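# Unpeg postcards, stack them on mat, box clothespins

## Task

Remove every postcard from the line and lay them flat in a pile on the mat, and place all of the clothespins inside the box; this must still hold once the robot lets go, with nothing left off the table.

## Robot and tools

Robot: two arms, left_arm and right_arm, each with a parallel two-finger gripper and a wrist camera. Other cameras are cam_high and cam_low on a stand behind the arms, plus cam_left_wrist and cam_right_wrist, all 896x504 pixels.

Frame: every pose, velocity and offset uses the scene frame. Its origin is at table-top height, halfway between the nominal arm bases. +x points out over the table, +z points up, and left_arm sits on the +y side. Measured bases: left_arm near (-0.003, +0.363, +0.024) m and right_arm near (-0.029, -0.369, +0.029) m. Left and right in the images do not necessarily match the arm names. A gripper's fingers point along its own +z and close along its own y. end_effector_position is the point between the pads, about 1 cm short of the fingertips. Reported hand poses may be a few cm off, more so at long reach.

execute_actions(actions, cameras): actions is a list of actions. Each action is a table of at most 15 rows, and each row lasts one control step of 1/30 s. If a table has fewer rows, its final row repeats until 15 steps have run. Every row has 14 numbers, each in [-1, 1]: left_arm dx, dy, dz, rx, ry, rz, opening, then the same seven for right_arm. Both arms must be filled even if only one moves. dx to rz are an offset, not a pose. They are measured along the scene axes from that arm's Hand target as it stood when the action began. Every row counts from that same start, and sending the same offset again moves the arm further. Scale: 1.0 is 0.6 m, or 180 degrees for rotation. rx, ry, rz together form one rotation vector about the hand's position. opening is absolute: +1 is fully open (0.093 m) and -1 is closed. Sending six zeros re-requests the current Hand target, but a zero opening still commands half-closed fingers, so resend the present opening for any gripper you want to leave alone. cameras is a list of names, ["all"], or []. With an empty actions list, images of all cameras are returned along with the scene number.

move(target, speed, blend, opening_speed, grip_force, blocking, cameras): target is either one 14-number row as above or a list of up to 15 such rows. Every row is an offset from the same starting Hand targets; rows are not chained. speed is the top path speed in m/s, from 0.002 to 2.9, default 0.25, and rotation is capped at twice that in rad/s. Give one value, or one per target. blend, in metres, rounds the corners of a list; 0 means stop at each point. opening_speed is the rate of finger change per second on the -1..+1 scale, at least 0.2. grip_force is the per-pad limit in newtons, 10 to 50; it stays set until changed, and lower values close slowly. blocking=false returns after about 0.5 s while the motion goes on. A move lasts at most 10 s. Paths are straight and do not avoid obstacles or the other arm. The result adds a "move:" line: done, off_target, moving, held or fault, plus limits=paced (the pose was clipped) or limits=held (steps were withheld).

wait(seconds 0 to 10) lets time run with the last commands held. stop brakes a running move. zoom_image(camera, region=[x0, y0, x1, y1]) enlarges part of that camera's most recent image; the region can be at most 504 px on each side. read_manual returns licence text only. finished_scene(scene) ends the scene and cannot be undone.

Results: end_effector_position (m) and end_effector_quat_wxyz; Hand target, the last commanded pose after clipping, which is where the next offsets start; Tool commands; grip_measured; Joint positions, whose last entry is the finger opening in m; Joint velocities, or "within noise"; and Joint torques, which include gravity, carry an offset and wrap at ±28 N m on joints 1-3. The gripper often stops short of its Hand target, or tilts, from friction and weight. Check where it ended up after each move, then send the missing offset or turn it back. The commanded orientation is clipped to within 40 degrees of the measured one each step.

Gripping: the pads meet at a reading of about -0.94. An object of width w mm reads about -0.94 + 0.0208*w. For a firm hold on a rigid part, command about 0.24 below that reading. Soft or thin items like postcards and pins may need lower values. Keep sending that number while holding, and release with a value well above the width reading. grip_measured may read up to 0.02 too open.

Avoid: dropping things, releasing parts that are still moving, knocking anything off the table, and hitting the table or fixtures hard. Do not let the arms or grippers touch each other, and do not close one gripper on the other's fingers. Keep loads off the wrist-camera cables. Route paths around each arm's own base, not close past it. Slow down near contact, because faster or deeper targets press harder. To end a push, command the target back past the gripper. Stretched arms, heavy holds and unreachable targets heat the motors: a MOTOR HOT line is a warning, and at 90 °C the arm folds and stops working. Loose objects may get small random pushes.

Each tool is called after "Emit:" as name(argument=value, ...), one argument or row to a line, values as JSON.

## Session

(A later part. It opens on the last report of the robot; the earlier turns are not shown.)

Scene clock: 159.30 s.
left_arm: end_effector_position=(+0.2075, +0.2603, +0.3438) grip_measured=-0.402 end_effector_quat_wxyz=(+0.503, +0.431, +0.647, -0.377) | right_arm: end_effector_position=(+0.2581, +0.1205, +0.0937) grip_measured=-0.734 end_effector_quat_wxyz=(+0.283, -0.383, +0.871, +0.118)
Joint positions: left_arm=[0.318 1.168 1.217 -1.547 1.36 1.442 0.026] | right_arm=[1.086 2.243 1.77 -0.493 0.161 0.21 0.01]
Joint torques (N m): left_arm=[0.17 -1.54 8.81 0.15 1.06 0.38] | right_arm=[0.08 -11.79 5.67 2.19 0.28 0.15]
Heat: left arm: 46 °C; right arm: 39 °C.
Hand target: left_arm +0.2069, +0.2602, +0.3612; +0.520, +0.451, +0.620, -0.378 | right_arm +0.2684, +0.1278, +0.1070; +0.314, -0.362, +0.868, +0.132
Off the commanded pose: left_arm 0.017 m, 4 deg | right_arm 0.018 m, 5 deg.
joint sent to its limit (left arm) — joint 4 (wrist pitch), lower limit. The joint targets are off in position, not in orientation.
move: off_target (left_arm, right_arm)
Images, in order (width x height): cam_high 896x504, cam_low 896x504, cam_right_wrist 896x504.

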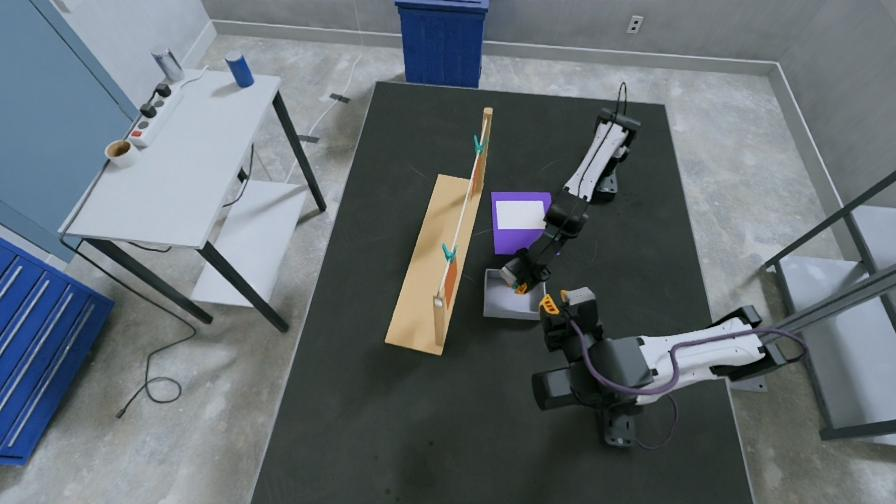

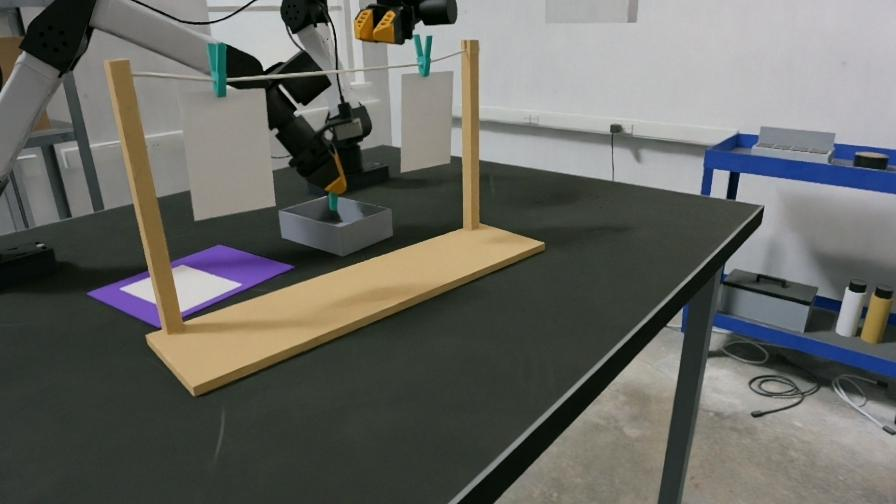

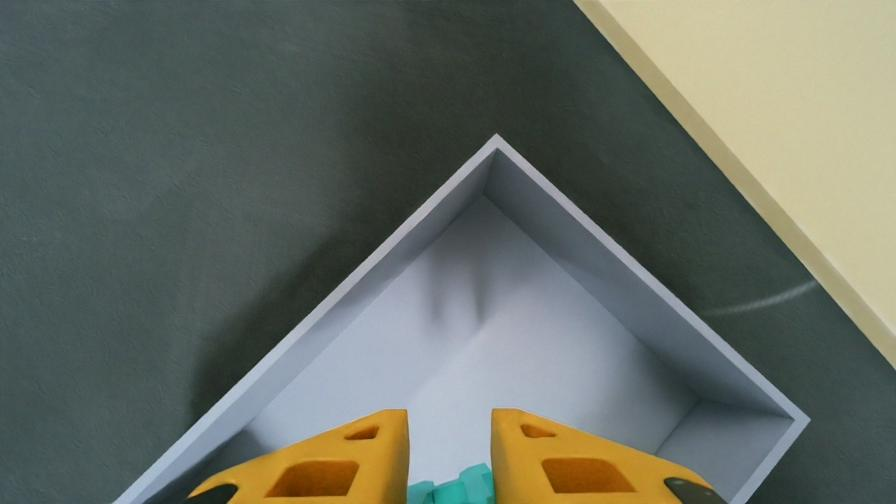

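Emit:
move(
  target=[
    [0,0.0,0,0,0,0,-0.4,0,-0.012,-0.055,0,0,0,-1],
    [0,0.0,0,0,0,0,-0.4,0,-0.012,-0.055,0,0,0,0.1],
  ],
  speed=0.1,
  opening_speed=0.6,
  cameras=["cam_low","cam_right_wrist"],
)

Emit:
zoom_image(
  camera="cam_low",
  region=[240, 140, 420, 260],
)

Scene clock: 163.30 s.
left_arm: end_effector_position=(+0.2075, +0.2603, +0.3438) grip_measured=-0.402 end_effector_quat_wxyz=(+0.503, +0.431, +0.647, -0.377) | right_arm: end_effector_position=(+0.2558, +0.1161, +0.0659) grip_measured=+0.098 end_effector_quat_wxyz=(+0.288, -0.382, +0.870, +0.122)
Joint positions: left_arm=[0.318 1.168 1.217 -1.547 1.36 1.442 0.026] | right_arm=[1.086 2.249 1.658 -0.362 0.161 0.21 0.05]
Joint torques (N m): left_arm=[0.14 -1.52 8.81 0.17 1.06 0.39] | right_arm=[-0.27 -11.1 5.23 2.2 0.24 0.11]
Heat: left arm: 46 °C; right arm: 39 °C.
Hand target: left_arm +0.2069, +0.2602, +0.3612; +0.520, +0.451, +0.620, -0.378 | right_arm +0.2684, +0.1206, +0.0740; +0.314, -0.362, +0.868, +0.132
Off the commanded pose: left_arm 0.017 m, 4 deg | right_arm 0.016 m, 4 deg.
joint sent to its limit (left arm) — joint 4 (wrist pitch), lower limit. The joint targets are off in position, not in orientation.
move: off_target (left_arm, right_arm); target 2's new opening was sent with right_arm's hand 0.016 m and 4 deg from that target
Images, in order (width x height): cam_low 896x504, cam_right_wrist 896x504.

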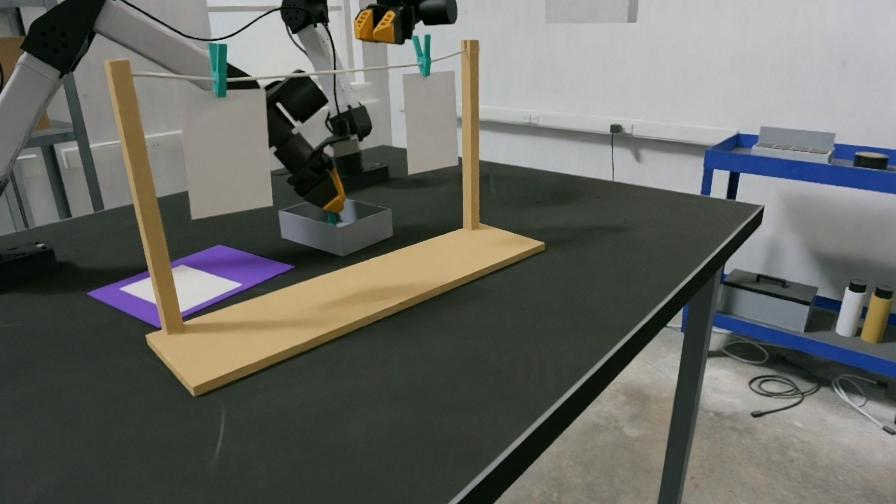

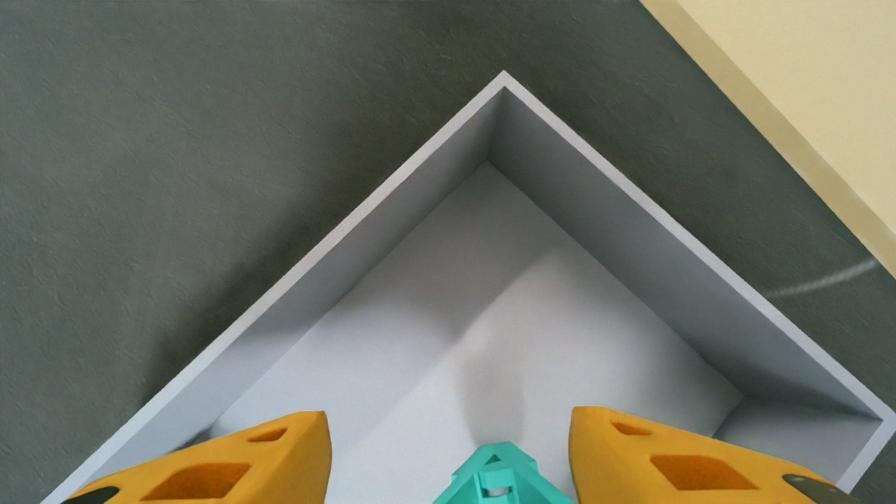

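Scaled by 2.800 from the camera's 896x504 image, which has a finer 1280x720 frame.

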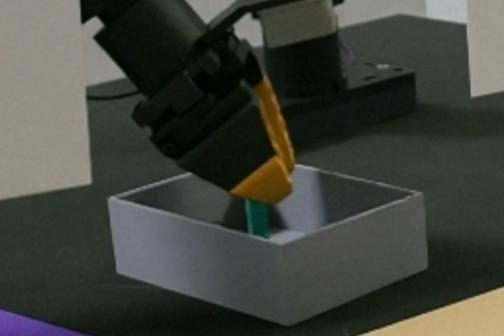

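Emit:
move(
  target=[
    [0,0,0,0,0,0,-0.5,-0.01,-0.03,0.293,0,0,0,0.1],
    [0.03,-0.08,-0.05,0,0,0,-0.5,-0.03,-0.5,0.577,0.0621,-0.0301,0.2142,0.5],
    [0.222,-0.483,-0.267,0,0,0,-0.5,0.12,-0.65,0.577,0.0621,-0.0301,0.2142,0.5],
  ],
  speed=0.25,
  blend=[0.03,0.03,0],
  cameras=["all"],
)

Emit:
zoom_image(
  camera="cam_high",
  region=[440, 100, 640, 350],
)

Scene clock: 171.83 s.
left_arm: end_effector_position=(+0.3250, -0.0190, +0.1693) grip_measured=-0.498 end_effector_quat_wxyz=(+0.470, +0.455, +0.655, -0.379) | right_arm: end_effector_position=(+0.3473, -0.2746, +0.4058) grip_measured=+0.498 end_effector_quat_wxyz=(+0.432, -0.521, +0.697, +0.234)
Joint positions: left_arm=[-0.683 1.845 0.953 0.559 0.582 0.116 0.021] | right_arm=[-0.118 1.838 2.29 -1.547 -0.951 -1.151 0.069]
Joint torques (N m): left_arm=[-0.7 -6.35 9.57 2.72 -0.06 0.01] | right_arm=[0.08 -6.75 7.51 0.97 -0.79 -0.14]
Heat: left arm: 46 °C; right arm: 40 °C.
Hand target: left_arm +0.3401, -0.0296, +0.2010; +0.520, +0.451, +0.620, -0.378 | right_arm +0.3404, -0.2694, +0.4202; +0.326, -0.601, +0.668, +0.294
Off the commanded pose: left_arm 0.037 m, 7 deg | right_arm 0.017 m, 17 deg.
joint sent to its limit (right arm) — joint 4 (wrist pitch), lower limit. The joint targets are off in position and orientation.
move: off_target (left_arm, right_arm); blend cut to 0 m at target 1, 0 m at target 2; target 2's new opening was sent with right_arm's hand 0.013 m and 6 deg from that target

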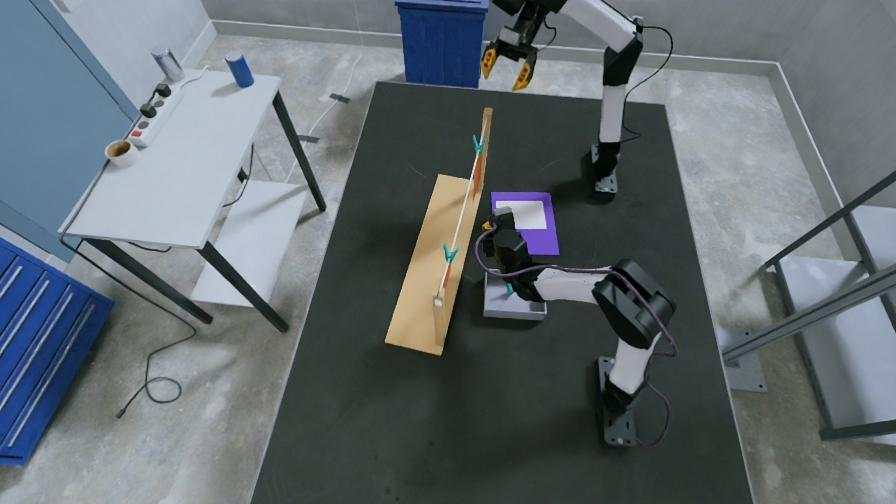

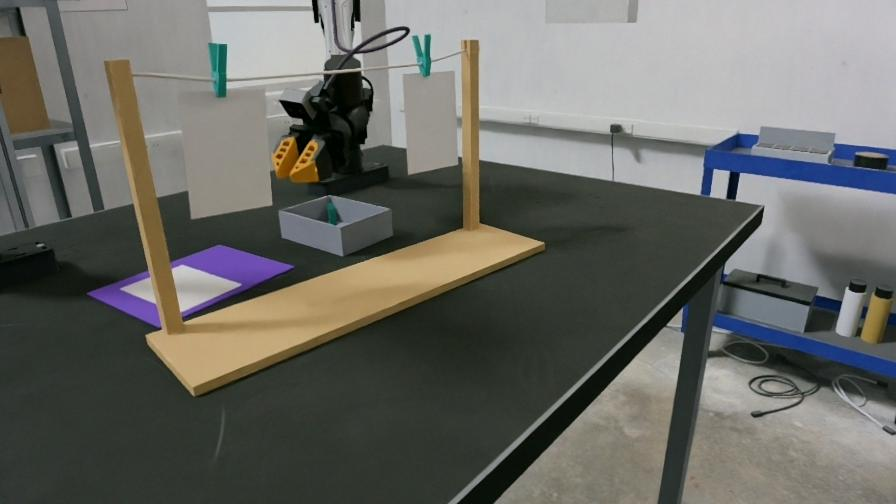

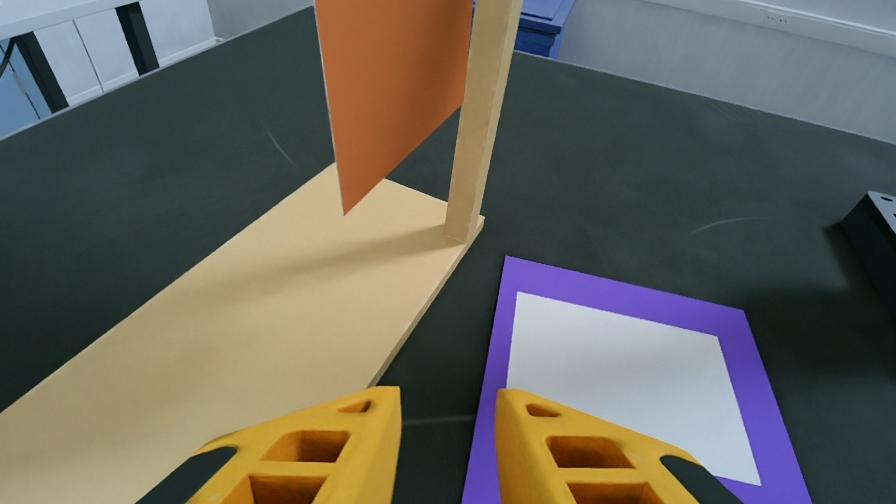

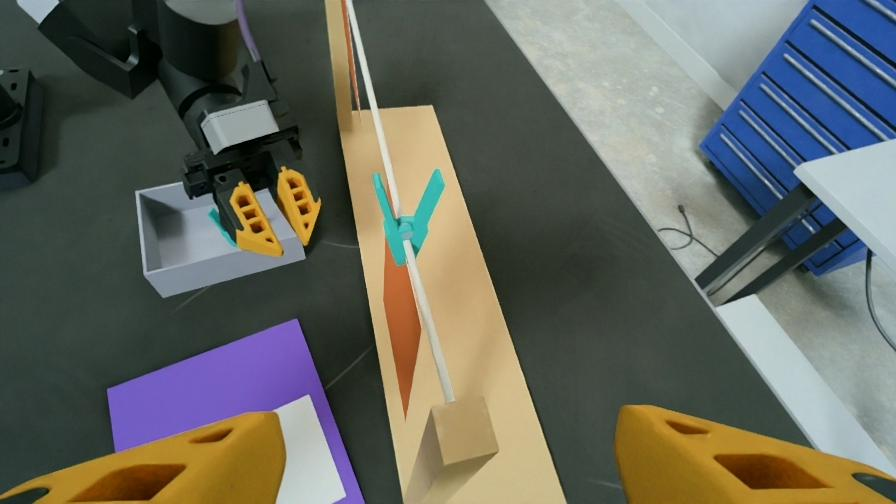

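Scaled by 2.016 from the camera's 896x504 image, which has a finer 1280x720 frame.

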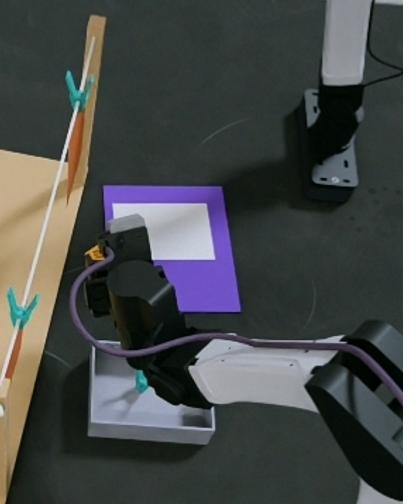

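Emit:
execute_actions(
  actions=[],
)

Scene clock: 172.53 s.
left_arm: end_effector_position=(+0.3250, -0.0190, +0.1693) grip_measured=-0.498 end_effector_quat_wxyz=(+0.470, +0.455, +0.655, -0.379) | right_arm: end_effector_position=(+0.3473, -0.2746, +0.4058) grip_measured=+0.498 end_effector_quat_wxyz=(+0.432, -0.521, +0.697, +0.234)
Joint positions: left_arm=[-0.683 1.845 0.953 0.559 0.582 0.116 0.021] | right_arm=[-0.118 1.838 2.29 -1.547 -0.951 -1.151 0.069]
Joint velocities: within noise
Joint torques (N m): left_arm=[-0.77 -6.34 9.52 2.71 -0.07 0.02] | right_arm=[0.03 -6.74 7.53 0.98 -0.8 -0.14]
Heat: left arm: 46 °C; right arm: 40 °C.
Hand target: left_arm +0.3401, -0.0296, +0.2010; +0.520, +0.451, +0.620, -0.378 | right_arm +0.3404, -0.2694, +0.4202; +0.326, -0.601, +0.668, +0.294
Tool commands: left_gripper/opening=-0.5 right_gripper/opening=+0.5
Off the commanded pose: left_arm 0.037 m, 7 deg | right_arm 0.017 m, 17 deg.

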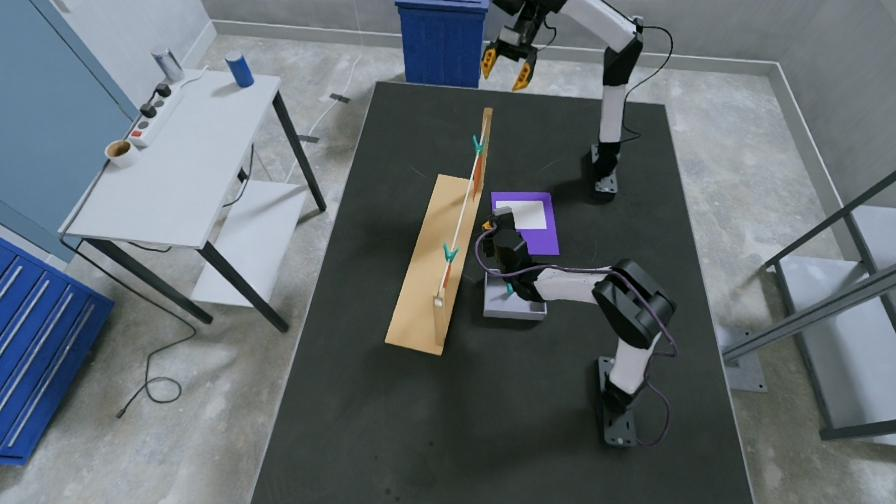

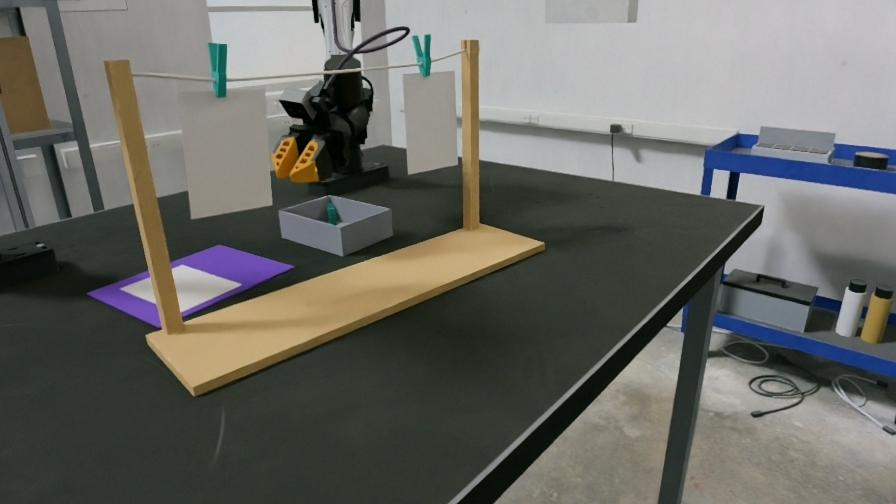

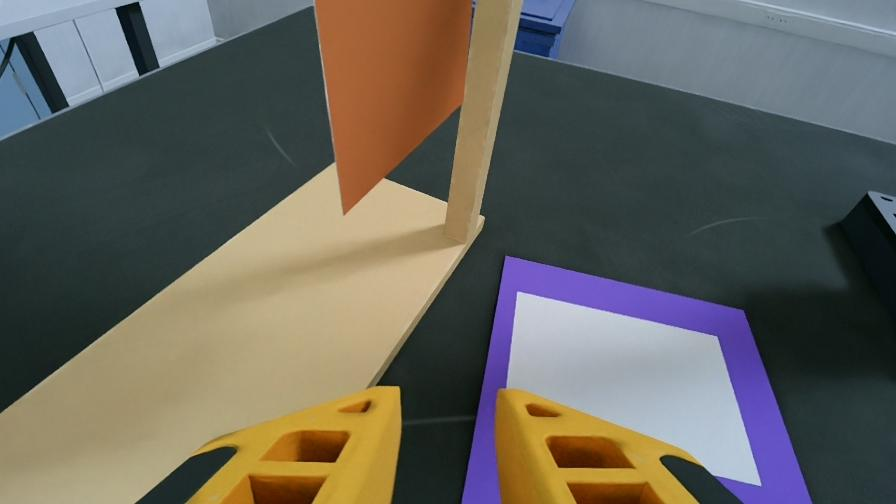

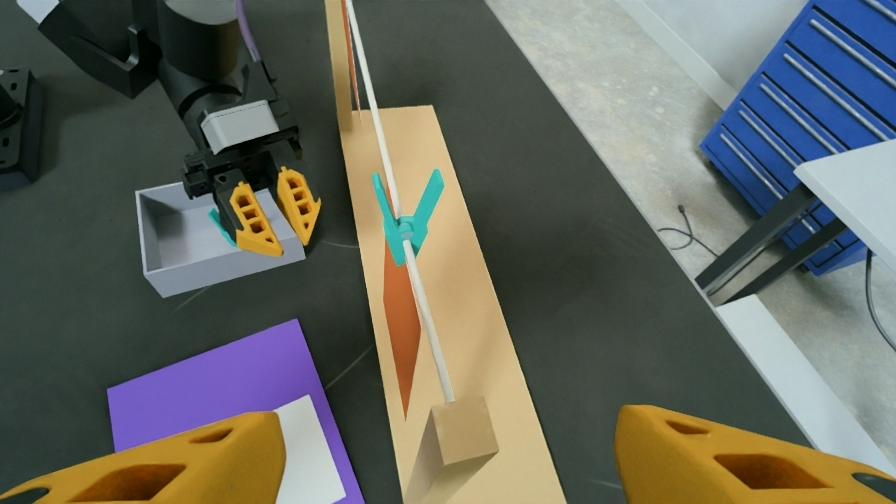

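Emit:
move(
  target=[0.125,-0.05,0.0,0,0,-0.0889,0.0, 0,0,0,0,0,0,0.5],
  speed=0.2,
  cameras=["cam_left_wrist","cam_right_wrist"],
)

Scene clock: 174.93 s.
left_arm: end_effector_position=(+0.4066, -0.0608, +0.1951) grip_measured=-0.002 end_effector_quat_wxyz=(+0.460, +0.528, +0.555, -0.449) | right_arm: end_effector_position=(+0.3473, -0.2746, +0.4058) grip_measured=+0.498 end_effector_quat_wxyz=(+0.432, -0.521, +0.697, +0.234)
Joint positions: left_arm=[-0.576 2.213 1.55 0.364 0.943 0.231 0.045] | right_arm=[-0.118 1.838 2.29 -1.547 -0.951 -1.151 0.069]
Joint torques (N m): left_arm=[0.01 -8.68 10.37 1.39 0.28 0.23] | right_arm=[0.03 -6.76 7.51 0.96 -0.81 -0.13]
Heat: left arm: 47 °C; right arm: 40 °C.
Hand target: left_arm +0.4151, -0.0596, +0.2010; +0.462, +0.533, +0.551, -0.447 | right_arm +0.3404, -0.2694, +0.4202; +0.326, -0.601, +0.668, +0.294
Off the commanded pose: left_arm 0.010 m, 1 deg | right_arm 0.017 m, 17 deg.
joint sent to its limit (right arm) — joint 4 (wrist pitch), lower limit. The joint targets are off in position and orientation.
move: off_target (right_arm)
Images, in order (width x height): cam_left_wrist 896x504, cam_right_wrist 896x504.

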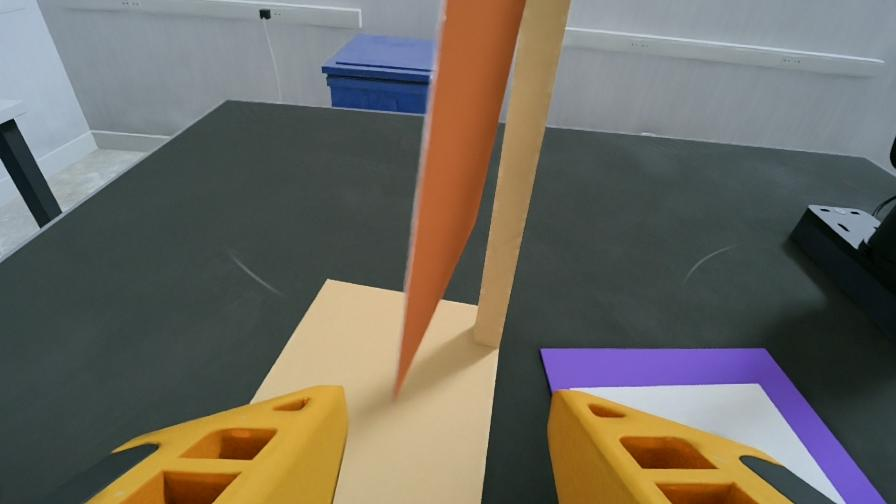

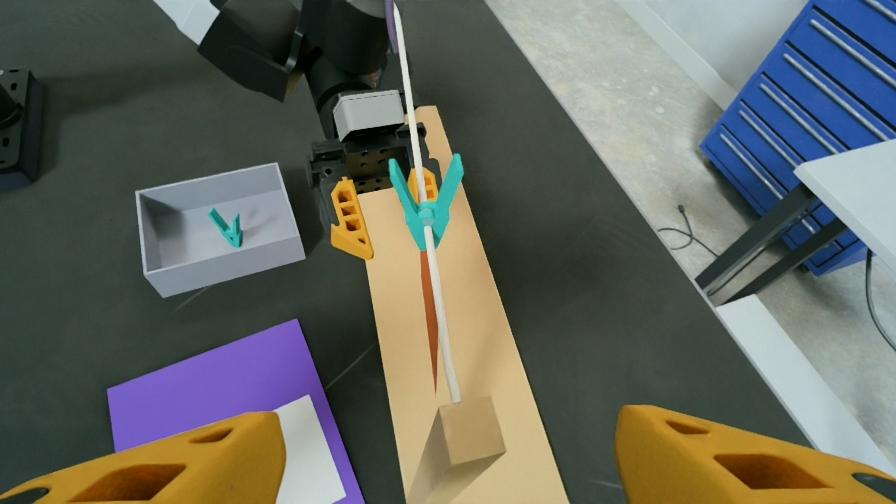

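Emit:
move(
  target=[-0.05,-0.005,-0.045,0,0,0.0778,0.0, 0,0,0,0,0,0,0.5],
  speed=0.2,
  cameras=["cam_left_wrist","cam_right_wrist"],
)

Scene clock: 177.53 s.
left_arm: end_effector_position=(+0.3856, -0.0577, +0.1383) grip_measured=-0.002 end_effector_quat_wxyz=(+0.467, +0.461, +0.648, -0.387) | right_arm: end_effector_position=(+0.3473, -0.2746, +0.4058) grip_measured=+0.498 end_effector_quat_wxyz=(+0.432, -0.521, +0.697, +0.234)
Joint positions: left_arm=[-0.657 2.15 1.263 0.553 0.633 0.128 0.045] | right_arm=[-0.118 1.838 2.29 -1.547 -0.951 -1.151 0.069]
Joint torques (N m): left_arm=[-0.73 -12.62 5.14 2.68 -0.05 0.01] | right_arm=[0.06 -6.75 7.56 0.96 -0.79 -0.15]
Heat: left arm: 47 °C; right arm: 40 °C.
Hand target: left_arm +0.3851, -0.0626, +0.1740; +0.513, +0.462, +0.612, -0.387 | right_arm +0.3404, -0.2694, +0.4202; +0.326, -0.601, +0.668, +0.294
Off the commanded pose: left_arm 0.036 m, 7 deg | right_arm 0.017 m, 17 deg.
joint sent to its limit (right arm) — joint 4 (wrist pitch), lower limit. The joint targets are off in position and orientation.
move: off_target (left_arm, right_arm)
Images, in order (width x height): cam_left_wrist 896x504, cam_right_wrist 896x504.

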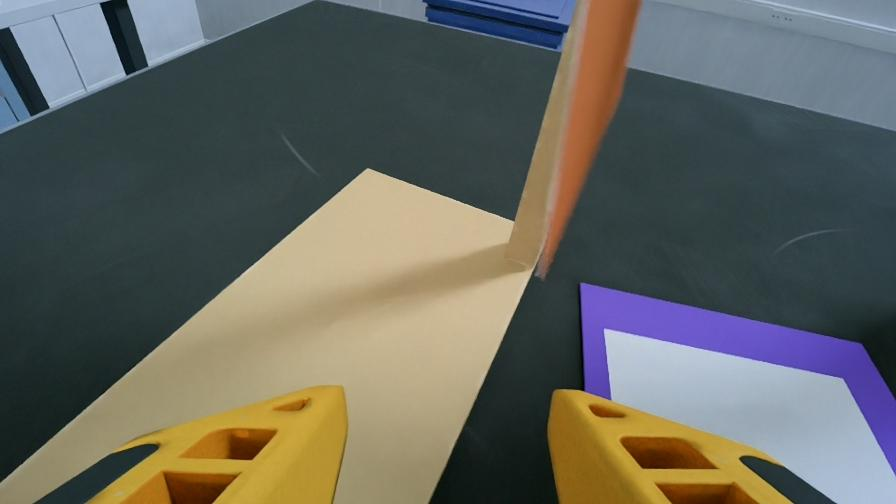

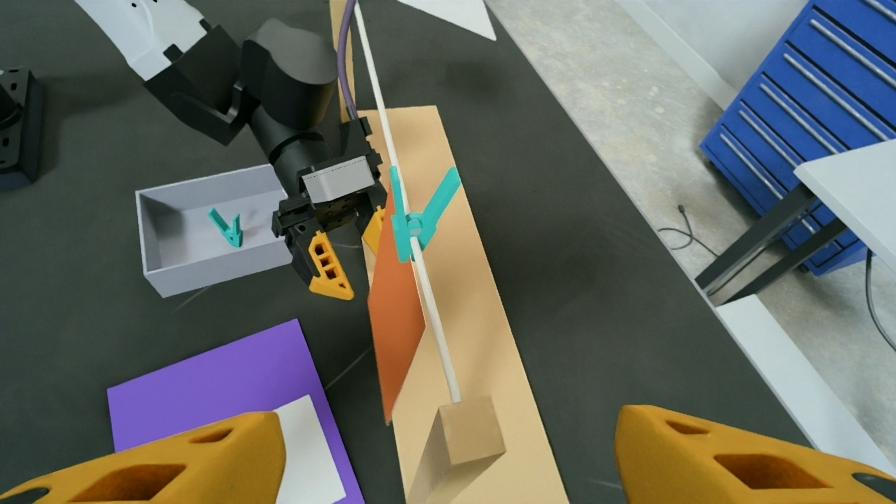

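Emit:
wait(
  seconds=1.5,
  cameras=["cam_left_wrist","cam_right_wrist"],
)

Scene clock: 179.10 s.
left_arm: end_effector_position=(+0.3856, -0.0577, +0.1383) grip_measured=-0.002 end_effector_quat_wxyz=(+0.467, +0.461, +0.648, -0.387) | right_arm: end_effector_position=(+0.3473, -0.2746, +0.4058) grip_measured=+0.498 end_effector_quat_wxyz=(+0.432, -0.521, +0.697, +0.234)
Joint positions: left_arm=[-0.657 2.15 1.263 0.553 0.633 0.128 0.045] | right_arm=[-0.118 1.838 2.29 -1.547 -0.951 -1.151 0.069]
Joint torques (N m): left_arm=[-0.68 -12.66 5.05 2.67 -0.06 0.01] | right_arm=[0.1 -6.75 7.53 0.96 -0.79 -0.14]
Heat: left arm: 46 °C; right arm: 40 °C.
Hand target: left_arm +0.3851, -0.0626, +0.1740; +0.513, +0.462, +0.612, -0.387 | right_arm +0.3404, -0.2694, +0.4202; +0.326, -0.601, +0.668, +0.294
Tool commands: left_gripper/opening=+0.0 right_gripper/opening=+0.5
Off the commanded pose: left_arm 0.036 m, 7 deg | right_arm 0.017 m, 17 deg.
wait: 1.50 s; at rest by 0.10 s
Images, in order (width x height): cam_left_wrist 896x504, cam_right_wrist 896x504.

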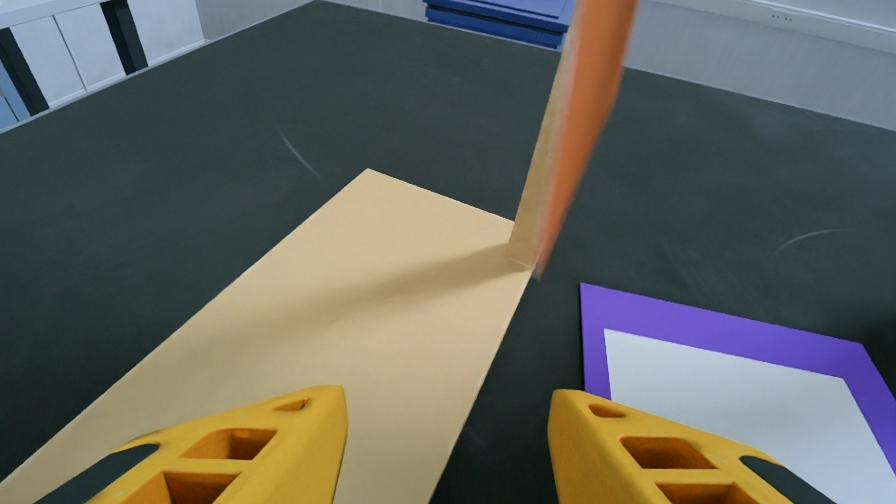

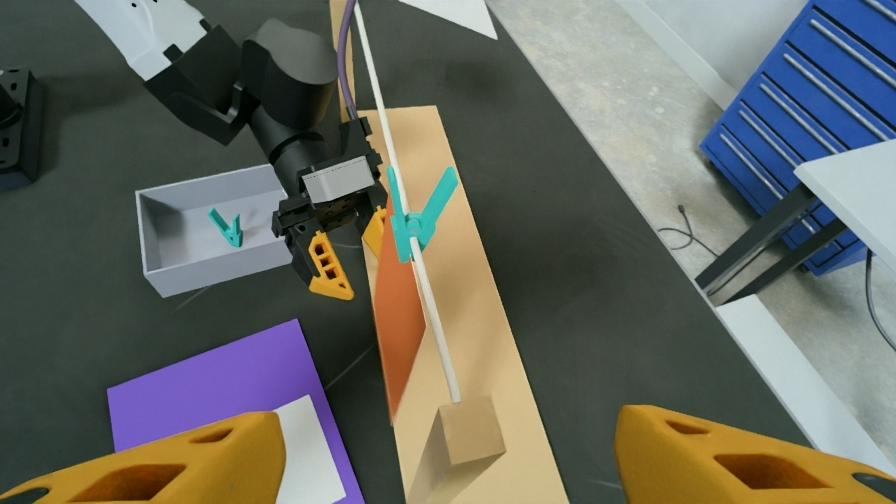

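Emit:
wait(
  seconds=3,
  cameras=["cam_left_wrist","cam_right_wrist"],
)

Emit:
wait(
  seconds=0.4,
  cameras=["cam_left_wrist","cam_high"],
)

Scene clock: 182.20 s.
left_arm: end_effector_position=(+0.3856, -0.0577, +0.1383) grip_measured=-0.002 end_effector_quat_wxyz=(+0.467, +0.461, +0.648, -0.387) | right_arm: end_effector_position=(+0.3473, -0.2746, +0.4058) grip_measured=+0.498 end_effector_quat_wxyz=(+0.432, -0.521, +0.697, +0.234)
Joint positions: left_arm=[-0.657 2.15 1.263 0.553 0.633 0.128 0.045] | right_arm=[-0.118 1.838 2.29 -1.547 -0.951 -1.151 0.069]
Joint torques (N m): left_arm=[-0.68 -12.63 5.09 2.68 -0.06 0.01] | right_arm=[0.03 -6.75 7.51 0.96 -0.8 -0.15]
Heat: left arm: 46 °C; right arm: 40 °C.
Hand target: left_arm +0.3851, -0.0626, +0.1740; +0.513, +0.462, +0.612, -0.387 | right_arm +0.3404, -0.2694, +0.4202; +0.326, -0.601, +0.668, +0.294
Tool commands: left_gripper/opening=+0.0 right_gripper/opening=+0.5
Off the commanded pose: left_arm 0.036 m, 7 deg | right_arm 0.017 m, 17 deg.
wait: 3.00 s; at rest by 0.07 s
Images, in order (width x height): cam_left_wrist 896x504, cam_right_wrist 896x504.

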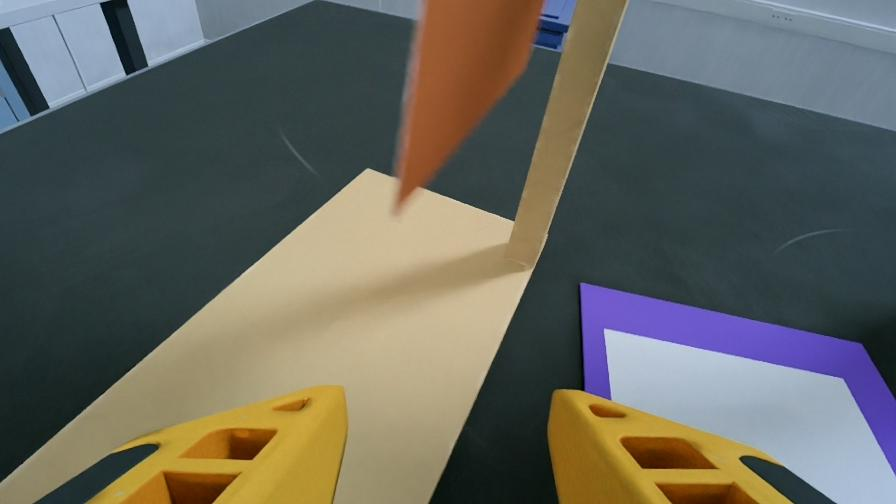

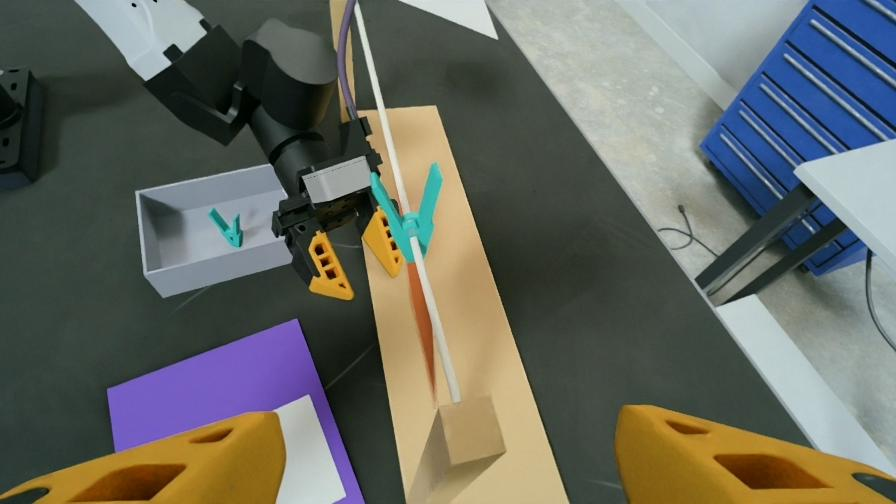

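Scene clock: 182.60 s.
left_arm: end_effector_position=(+0.3856, -0.0577, +0.1383) grip_measured=-0.002 end_effector_quat_wxyz=(+0.467, +0.461, +0.648, -0.387) | right_arm: end_effector_position=(+0.3473, -0.2746, +0.4058) grip_measured=+0.498 end_effector_quat_wxyz=(+0.432, -0.521, +0.697, +0.234)
Joint positions: left_arm=[-0.657 2.15 1.263 0.553 0.633 0.128 0.045] | right_arm=[-0.118 1.838 2.29 -1.547 -0.951 -1.151 0.069]
Joint torques (N m): left_arm=[-0.75 -12.62 5.14 2.69 -0.05 0.01] | right_arm=[0.08 -6.75 7.49 0.96 -0.8 -0.14]
Heat: left arm: 46 °C; right arm: 40 °C.
Hand target: left_arm +0.3851, -0.0626, +0.1740; +0.513, +0.462, +0.612, -0.387 | right_arm +0.3404, -0.2694, +0.4202; +0.326, -0.601, +0.668, +0.294
Tool commands: left_gripper/opening=+0.0 right_gripper/opening=+0.5
Off the commanded pose: left_arm 0.036 m, 7 deg | right_arm 0.017 m, 17 deg.
wait: 0.40 s; at rest by 0.17 s
Images, in order (width x height): cam_high 896x504, cam_left_wrist 896x504.

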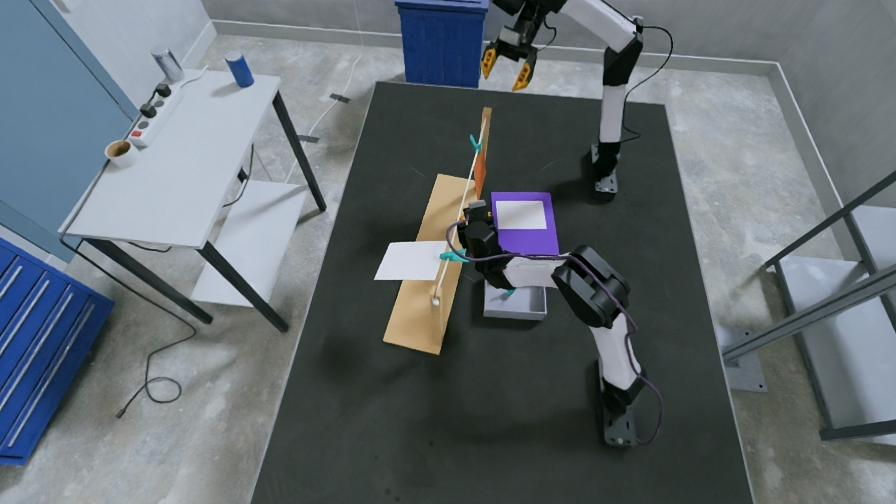

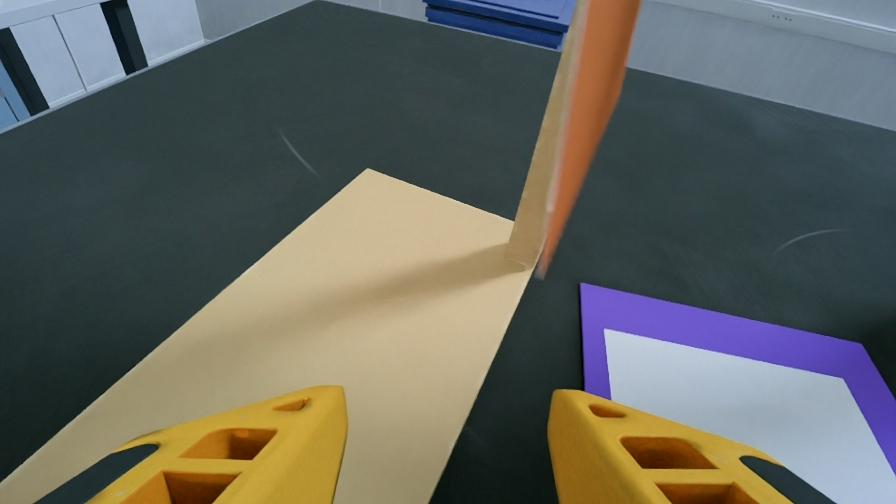

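Emit:
move(
  target=[-0.12,0.02,0.03,0,0,0,0.0, 0,0,0,0,0,0,0.5],
  speed=0.1,
  cameras=["cam_left_wrist","cam_right_wrist","cam_high"],
)

Emit:
wait(
  seconds=3,
  cameras=["cam_left_wrist","cam_right_wrist","cam_high","cam_low"],
)

Scene clock: 184.80 s.
left_arm: end_effector_position=(+0.3095, -0.0509, +0.1584) grip_measured=-0.002 end_effector_quat_wxyz=(+0.465, +0.469, +0.644, -0.386) | right_arm: end_effector_position=(+0.3473, -0.2746, +0.4058) grip_measured=+0.498 end_effector_quat_wxyz=(+0.432, -0.521, +0.697, +0.234)
Joint positions: left_arm=[-0.763 1.914 0.989 0.605 0.541 0.105 0.045] | right_arm=[-0.118 1.838 2.29 -1.547 -0.951 -1.151 0.069]
Joint torques (N m): left_arm=[-0.64 -10.86 4.86 2.74 -0.09 0.01] | right_arm=[0.05 -6.75 7.53 0.97 -0.8 -0.13]
Heat: left arm: 46 °C; right arm: 40 °C.
Hand target: left_arm +0.3131, -0.0506, +0.1920; +0.513, +0.462, +0.612, -0.387 | right_arm +0.3404, -0.2694, +0.4202; +0.326, -0.601, +0.668, +0.294
Off the commanded pose: left_arm 0.034 m, 7 deg | right_arm 0.017 m, 17 deg.
joint sent to its limit (right arm) — joint 4 (wrist pitch), lower limit. The joint targets are off in position and orientation.
move: off_target (left_arm, right_arm)
Images, in order (width x height): cam_high 896x504, cam_left_wrist 896x504, cam_right_wrist 896x504.

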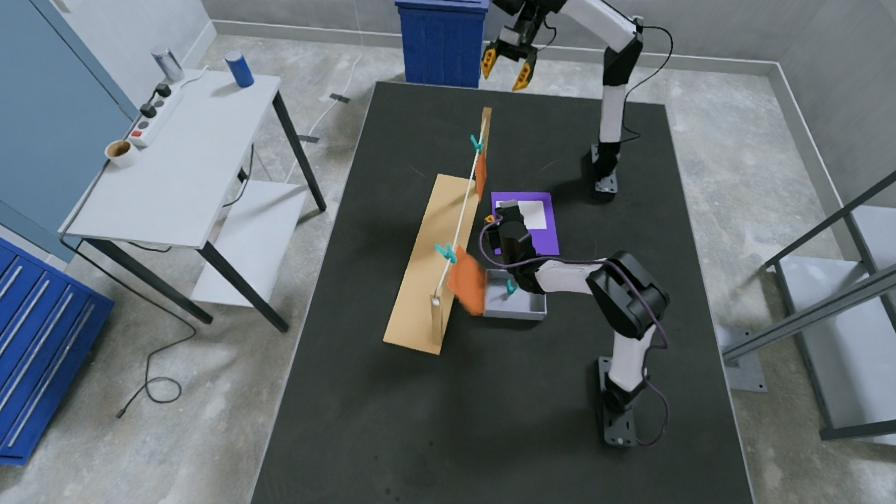

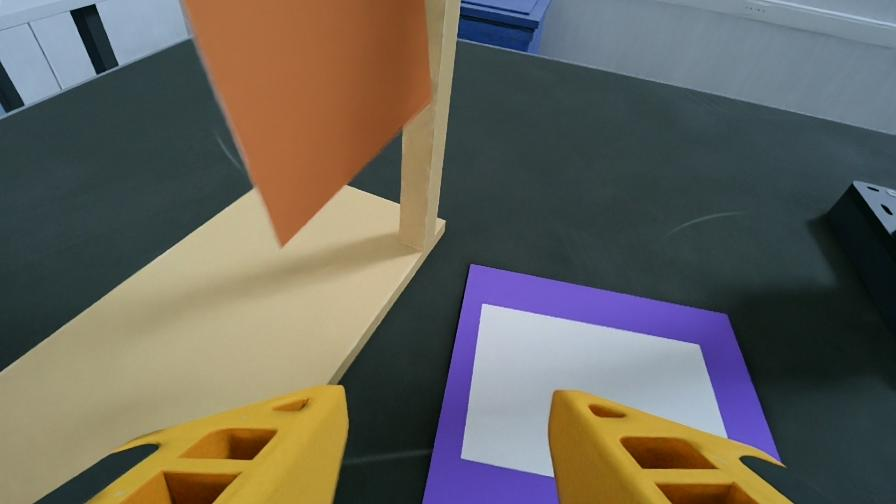

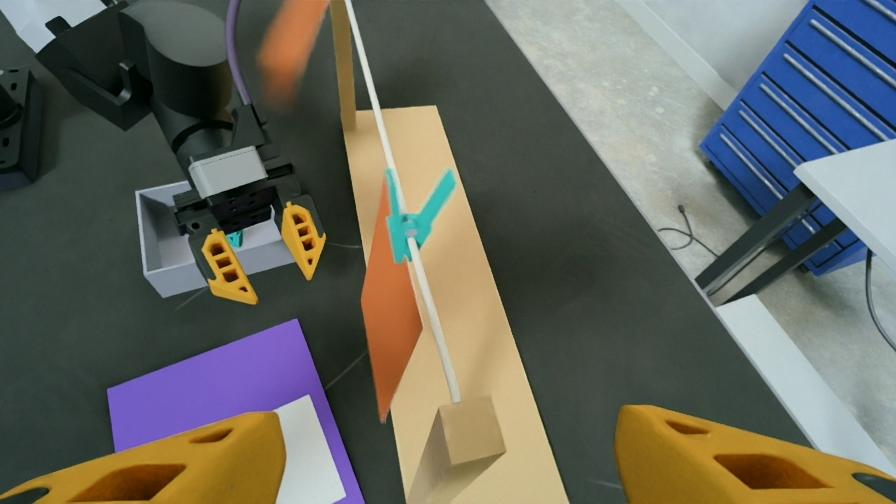

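Scene clock: 187.80 s.
left_arm: end_effector_position=(+0.3095, -0.0509, +0.1584) grip_measured=-0.002 end_effector_quat_wxyz=(+0.465, +0.469, +0.644, -0.386) | right_arm: end_effector_position=(+0.3473, -0.2746, +0.4058) grip_measured=+0.498 end_effector_quat_wxyz=(+0.432, -0.521, +0.697, +0.234)
Joint positions: left_arm=[-0.763 1.914 0.989 0.605 0.541 0.105 0.045] | right_arm=[-0.118 1.838 2.29 -1.547 -0.951 -1.151 0.069]
Joint torques (N m): left_arm=[-0.61 -10.84 4.89 2.74 -0.09 0.02] | right_arm=[0.05 -6.76 7.53 0.97 -0.78 -0.15]
Heat: left arm: 45 °C; right arm: 41 °C.
Hand target: left_arm +0.3131, -0.0506, +0.1920; +0.513, +0.462, +0.612, -0.387 | right_arm +0.3404, -0.2694, +0.4202; +0.326, -0.601, +0.668, +0.294
Tool commands: left_gripper/opening=+0.0 right_gripper/opening=+0.5
Off the commanded pose: left_arm 0.034 m, 7 deg | right_arm 0.017 m, 17 deg.
wait: 3.00 s; at rest by 0.17 s

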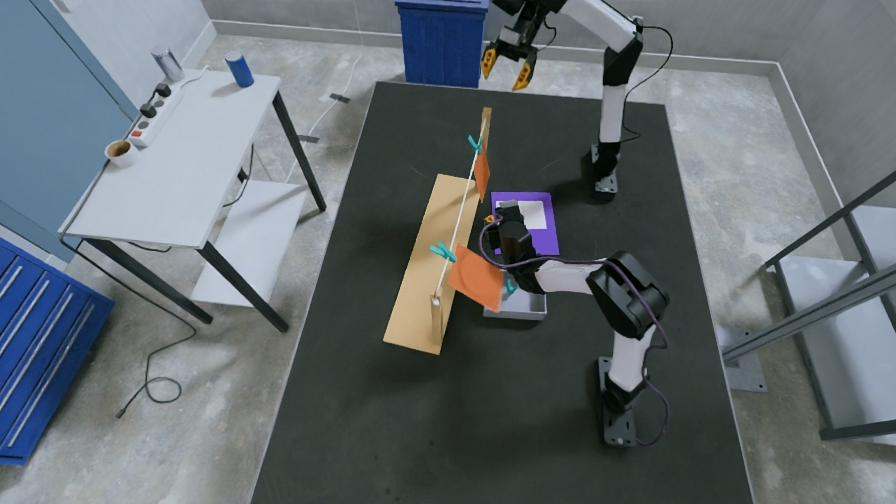

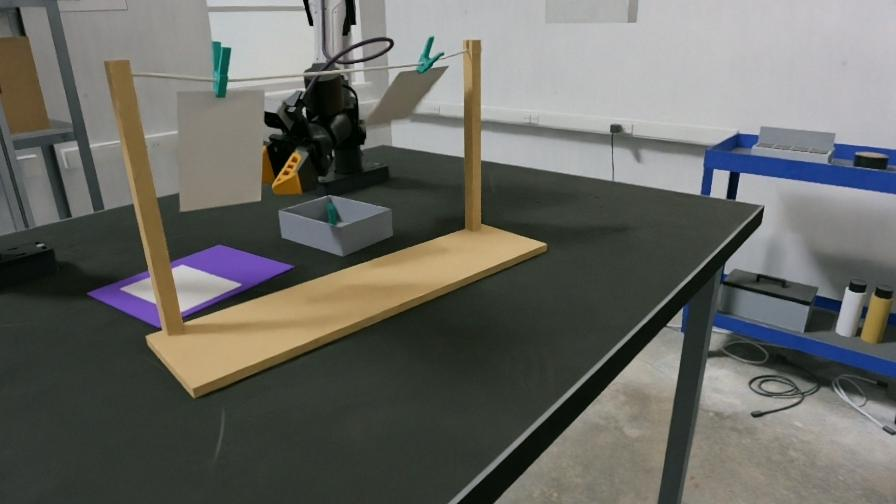

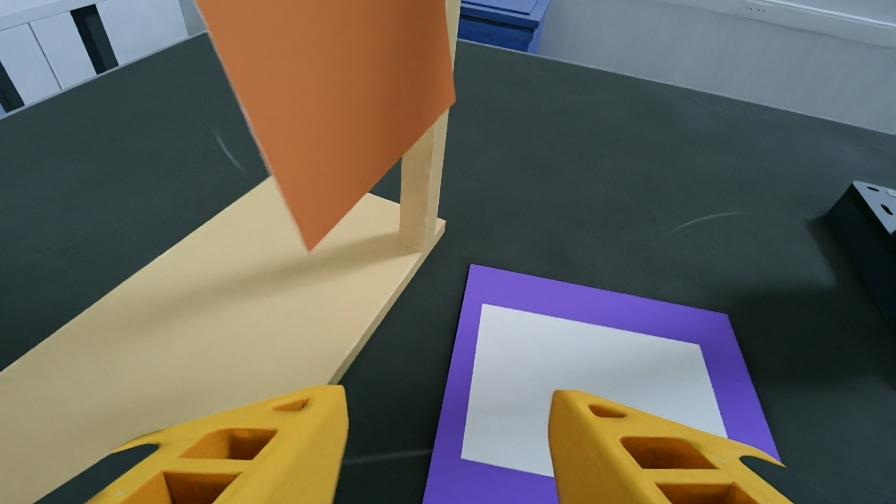

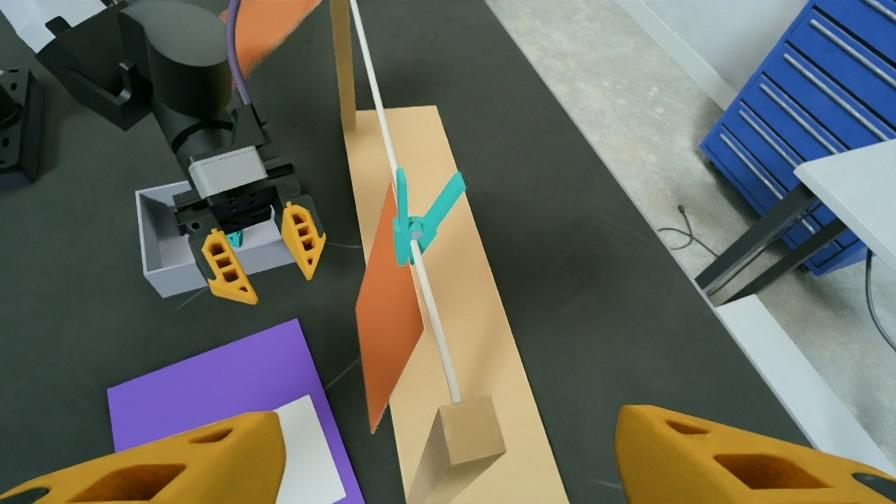

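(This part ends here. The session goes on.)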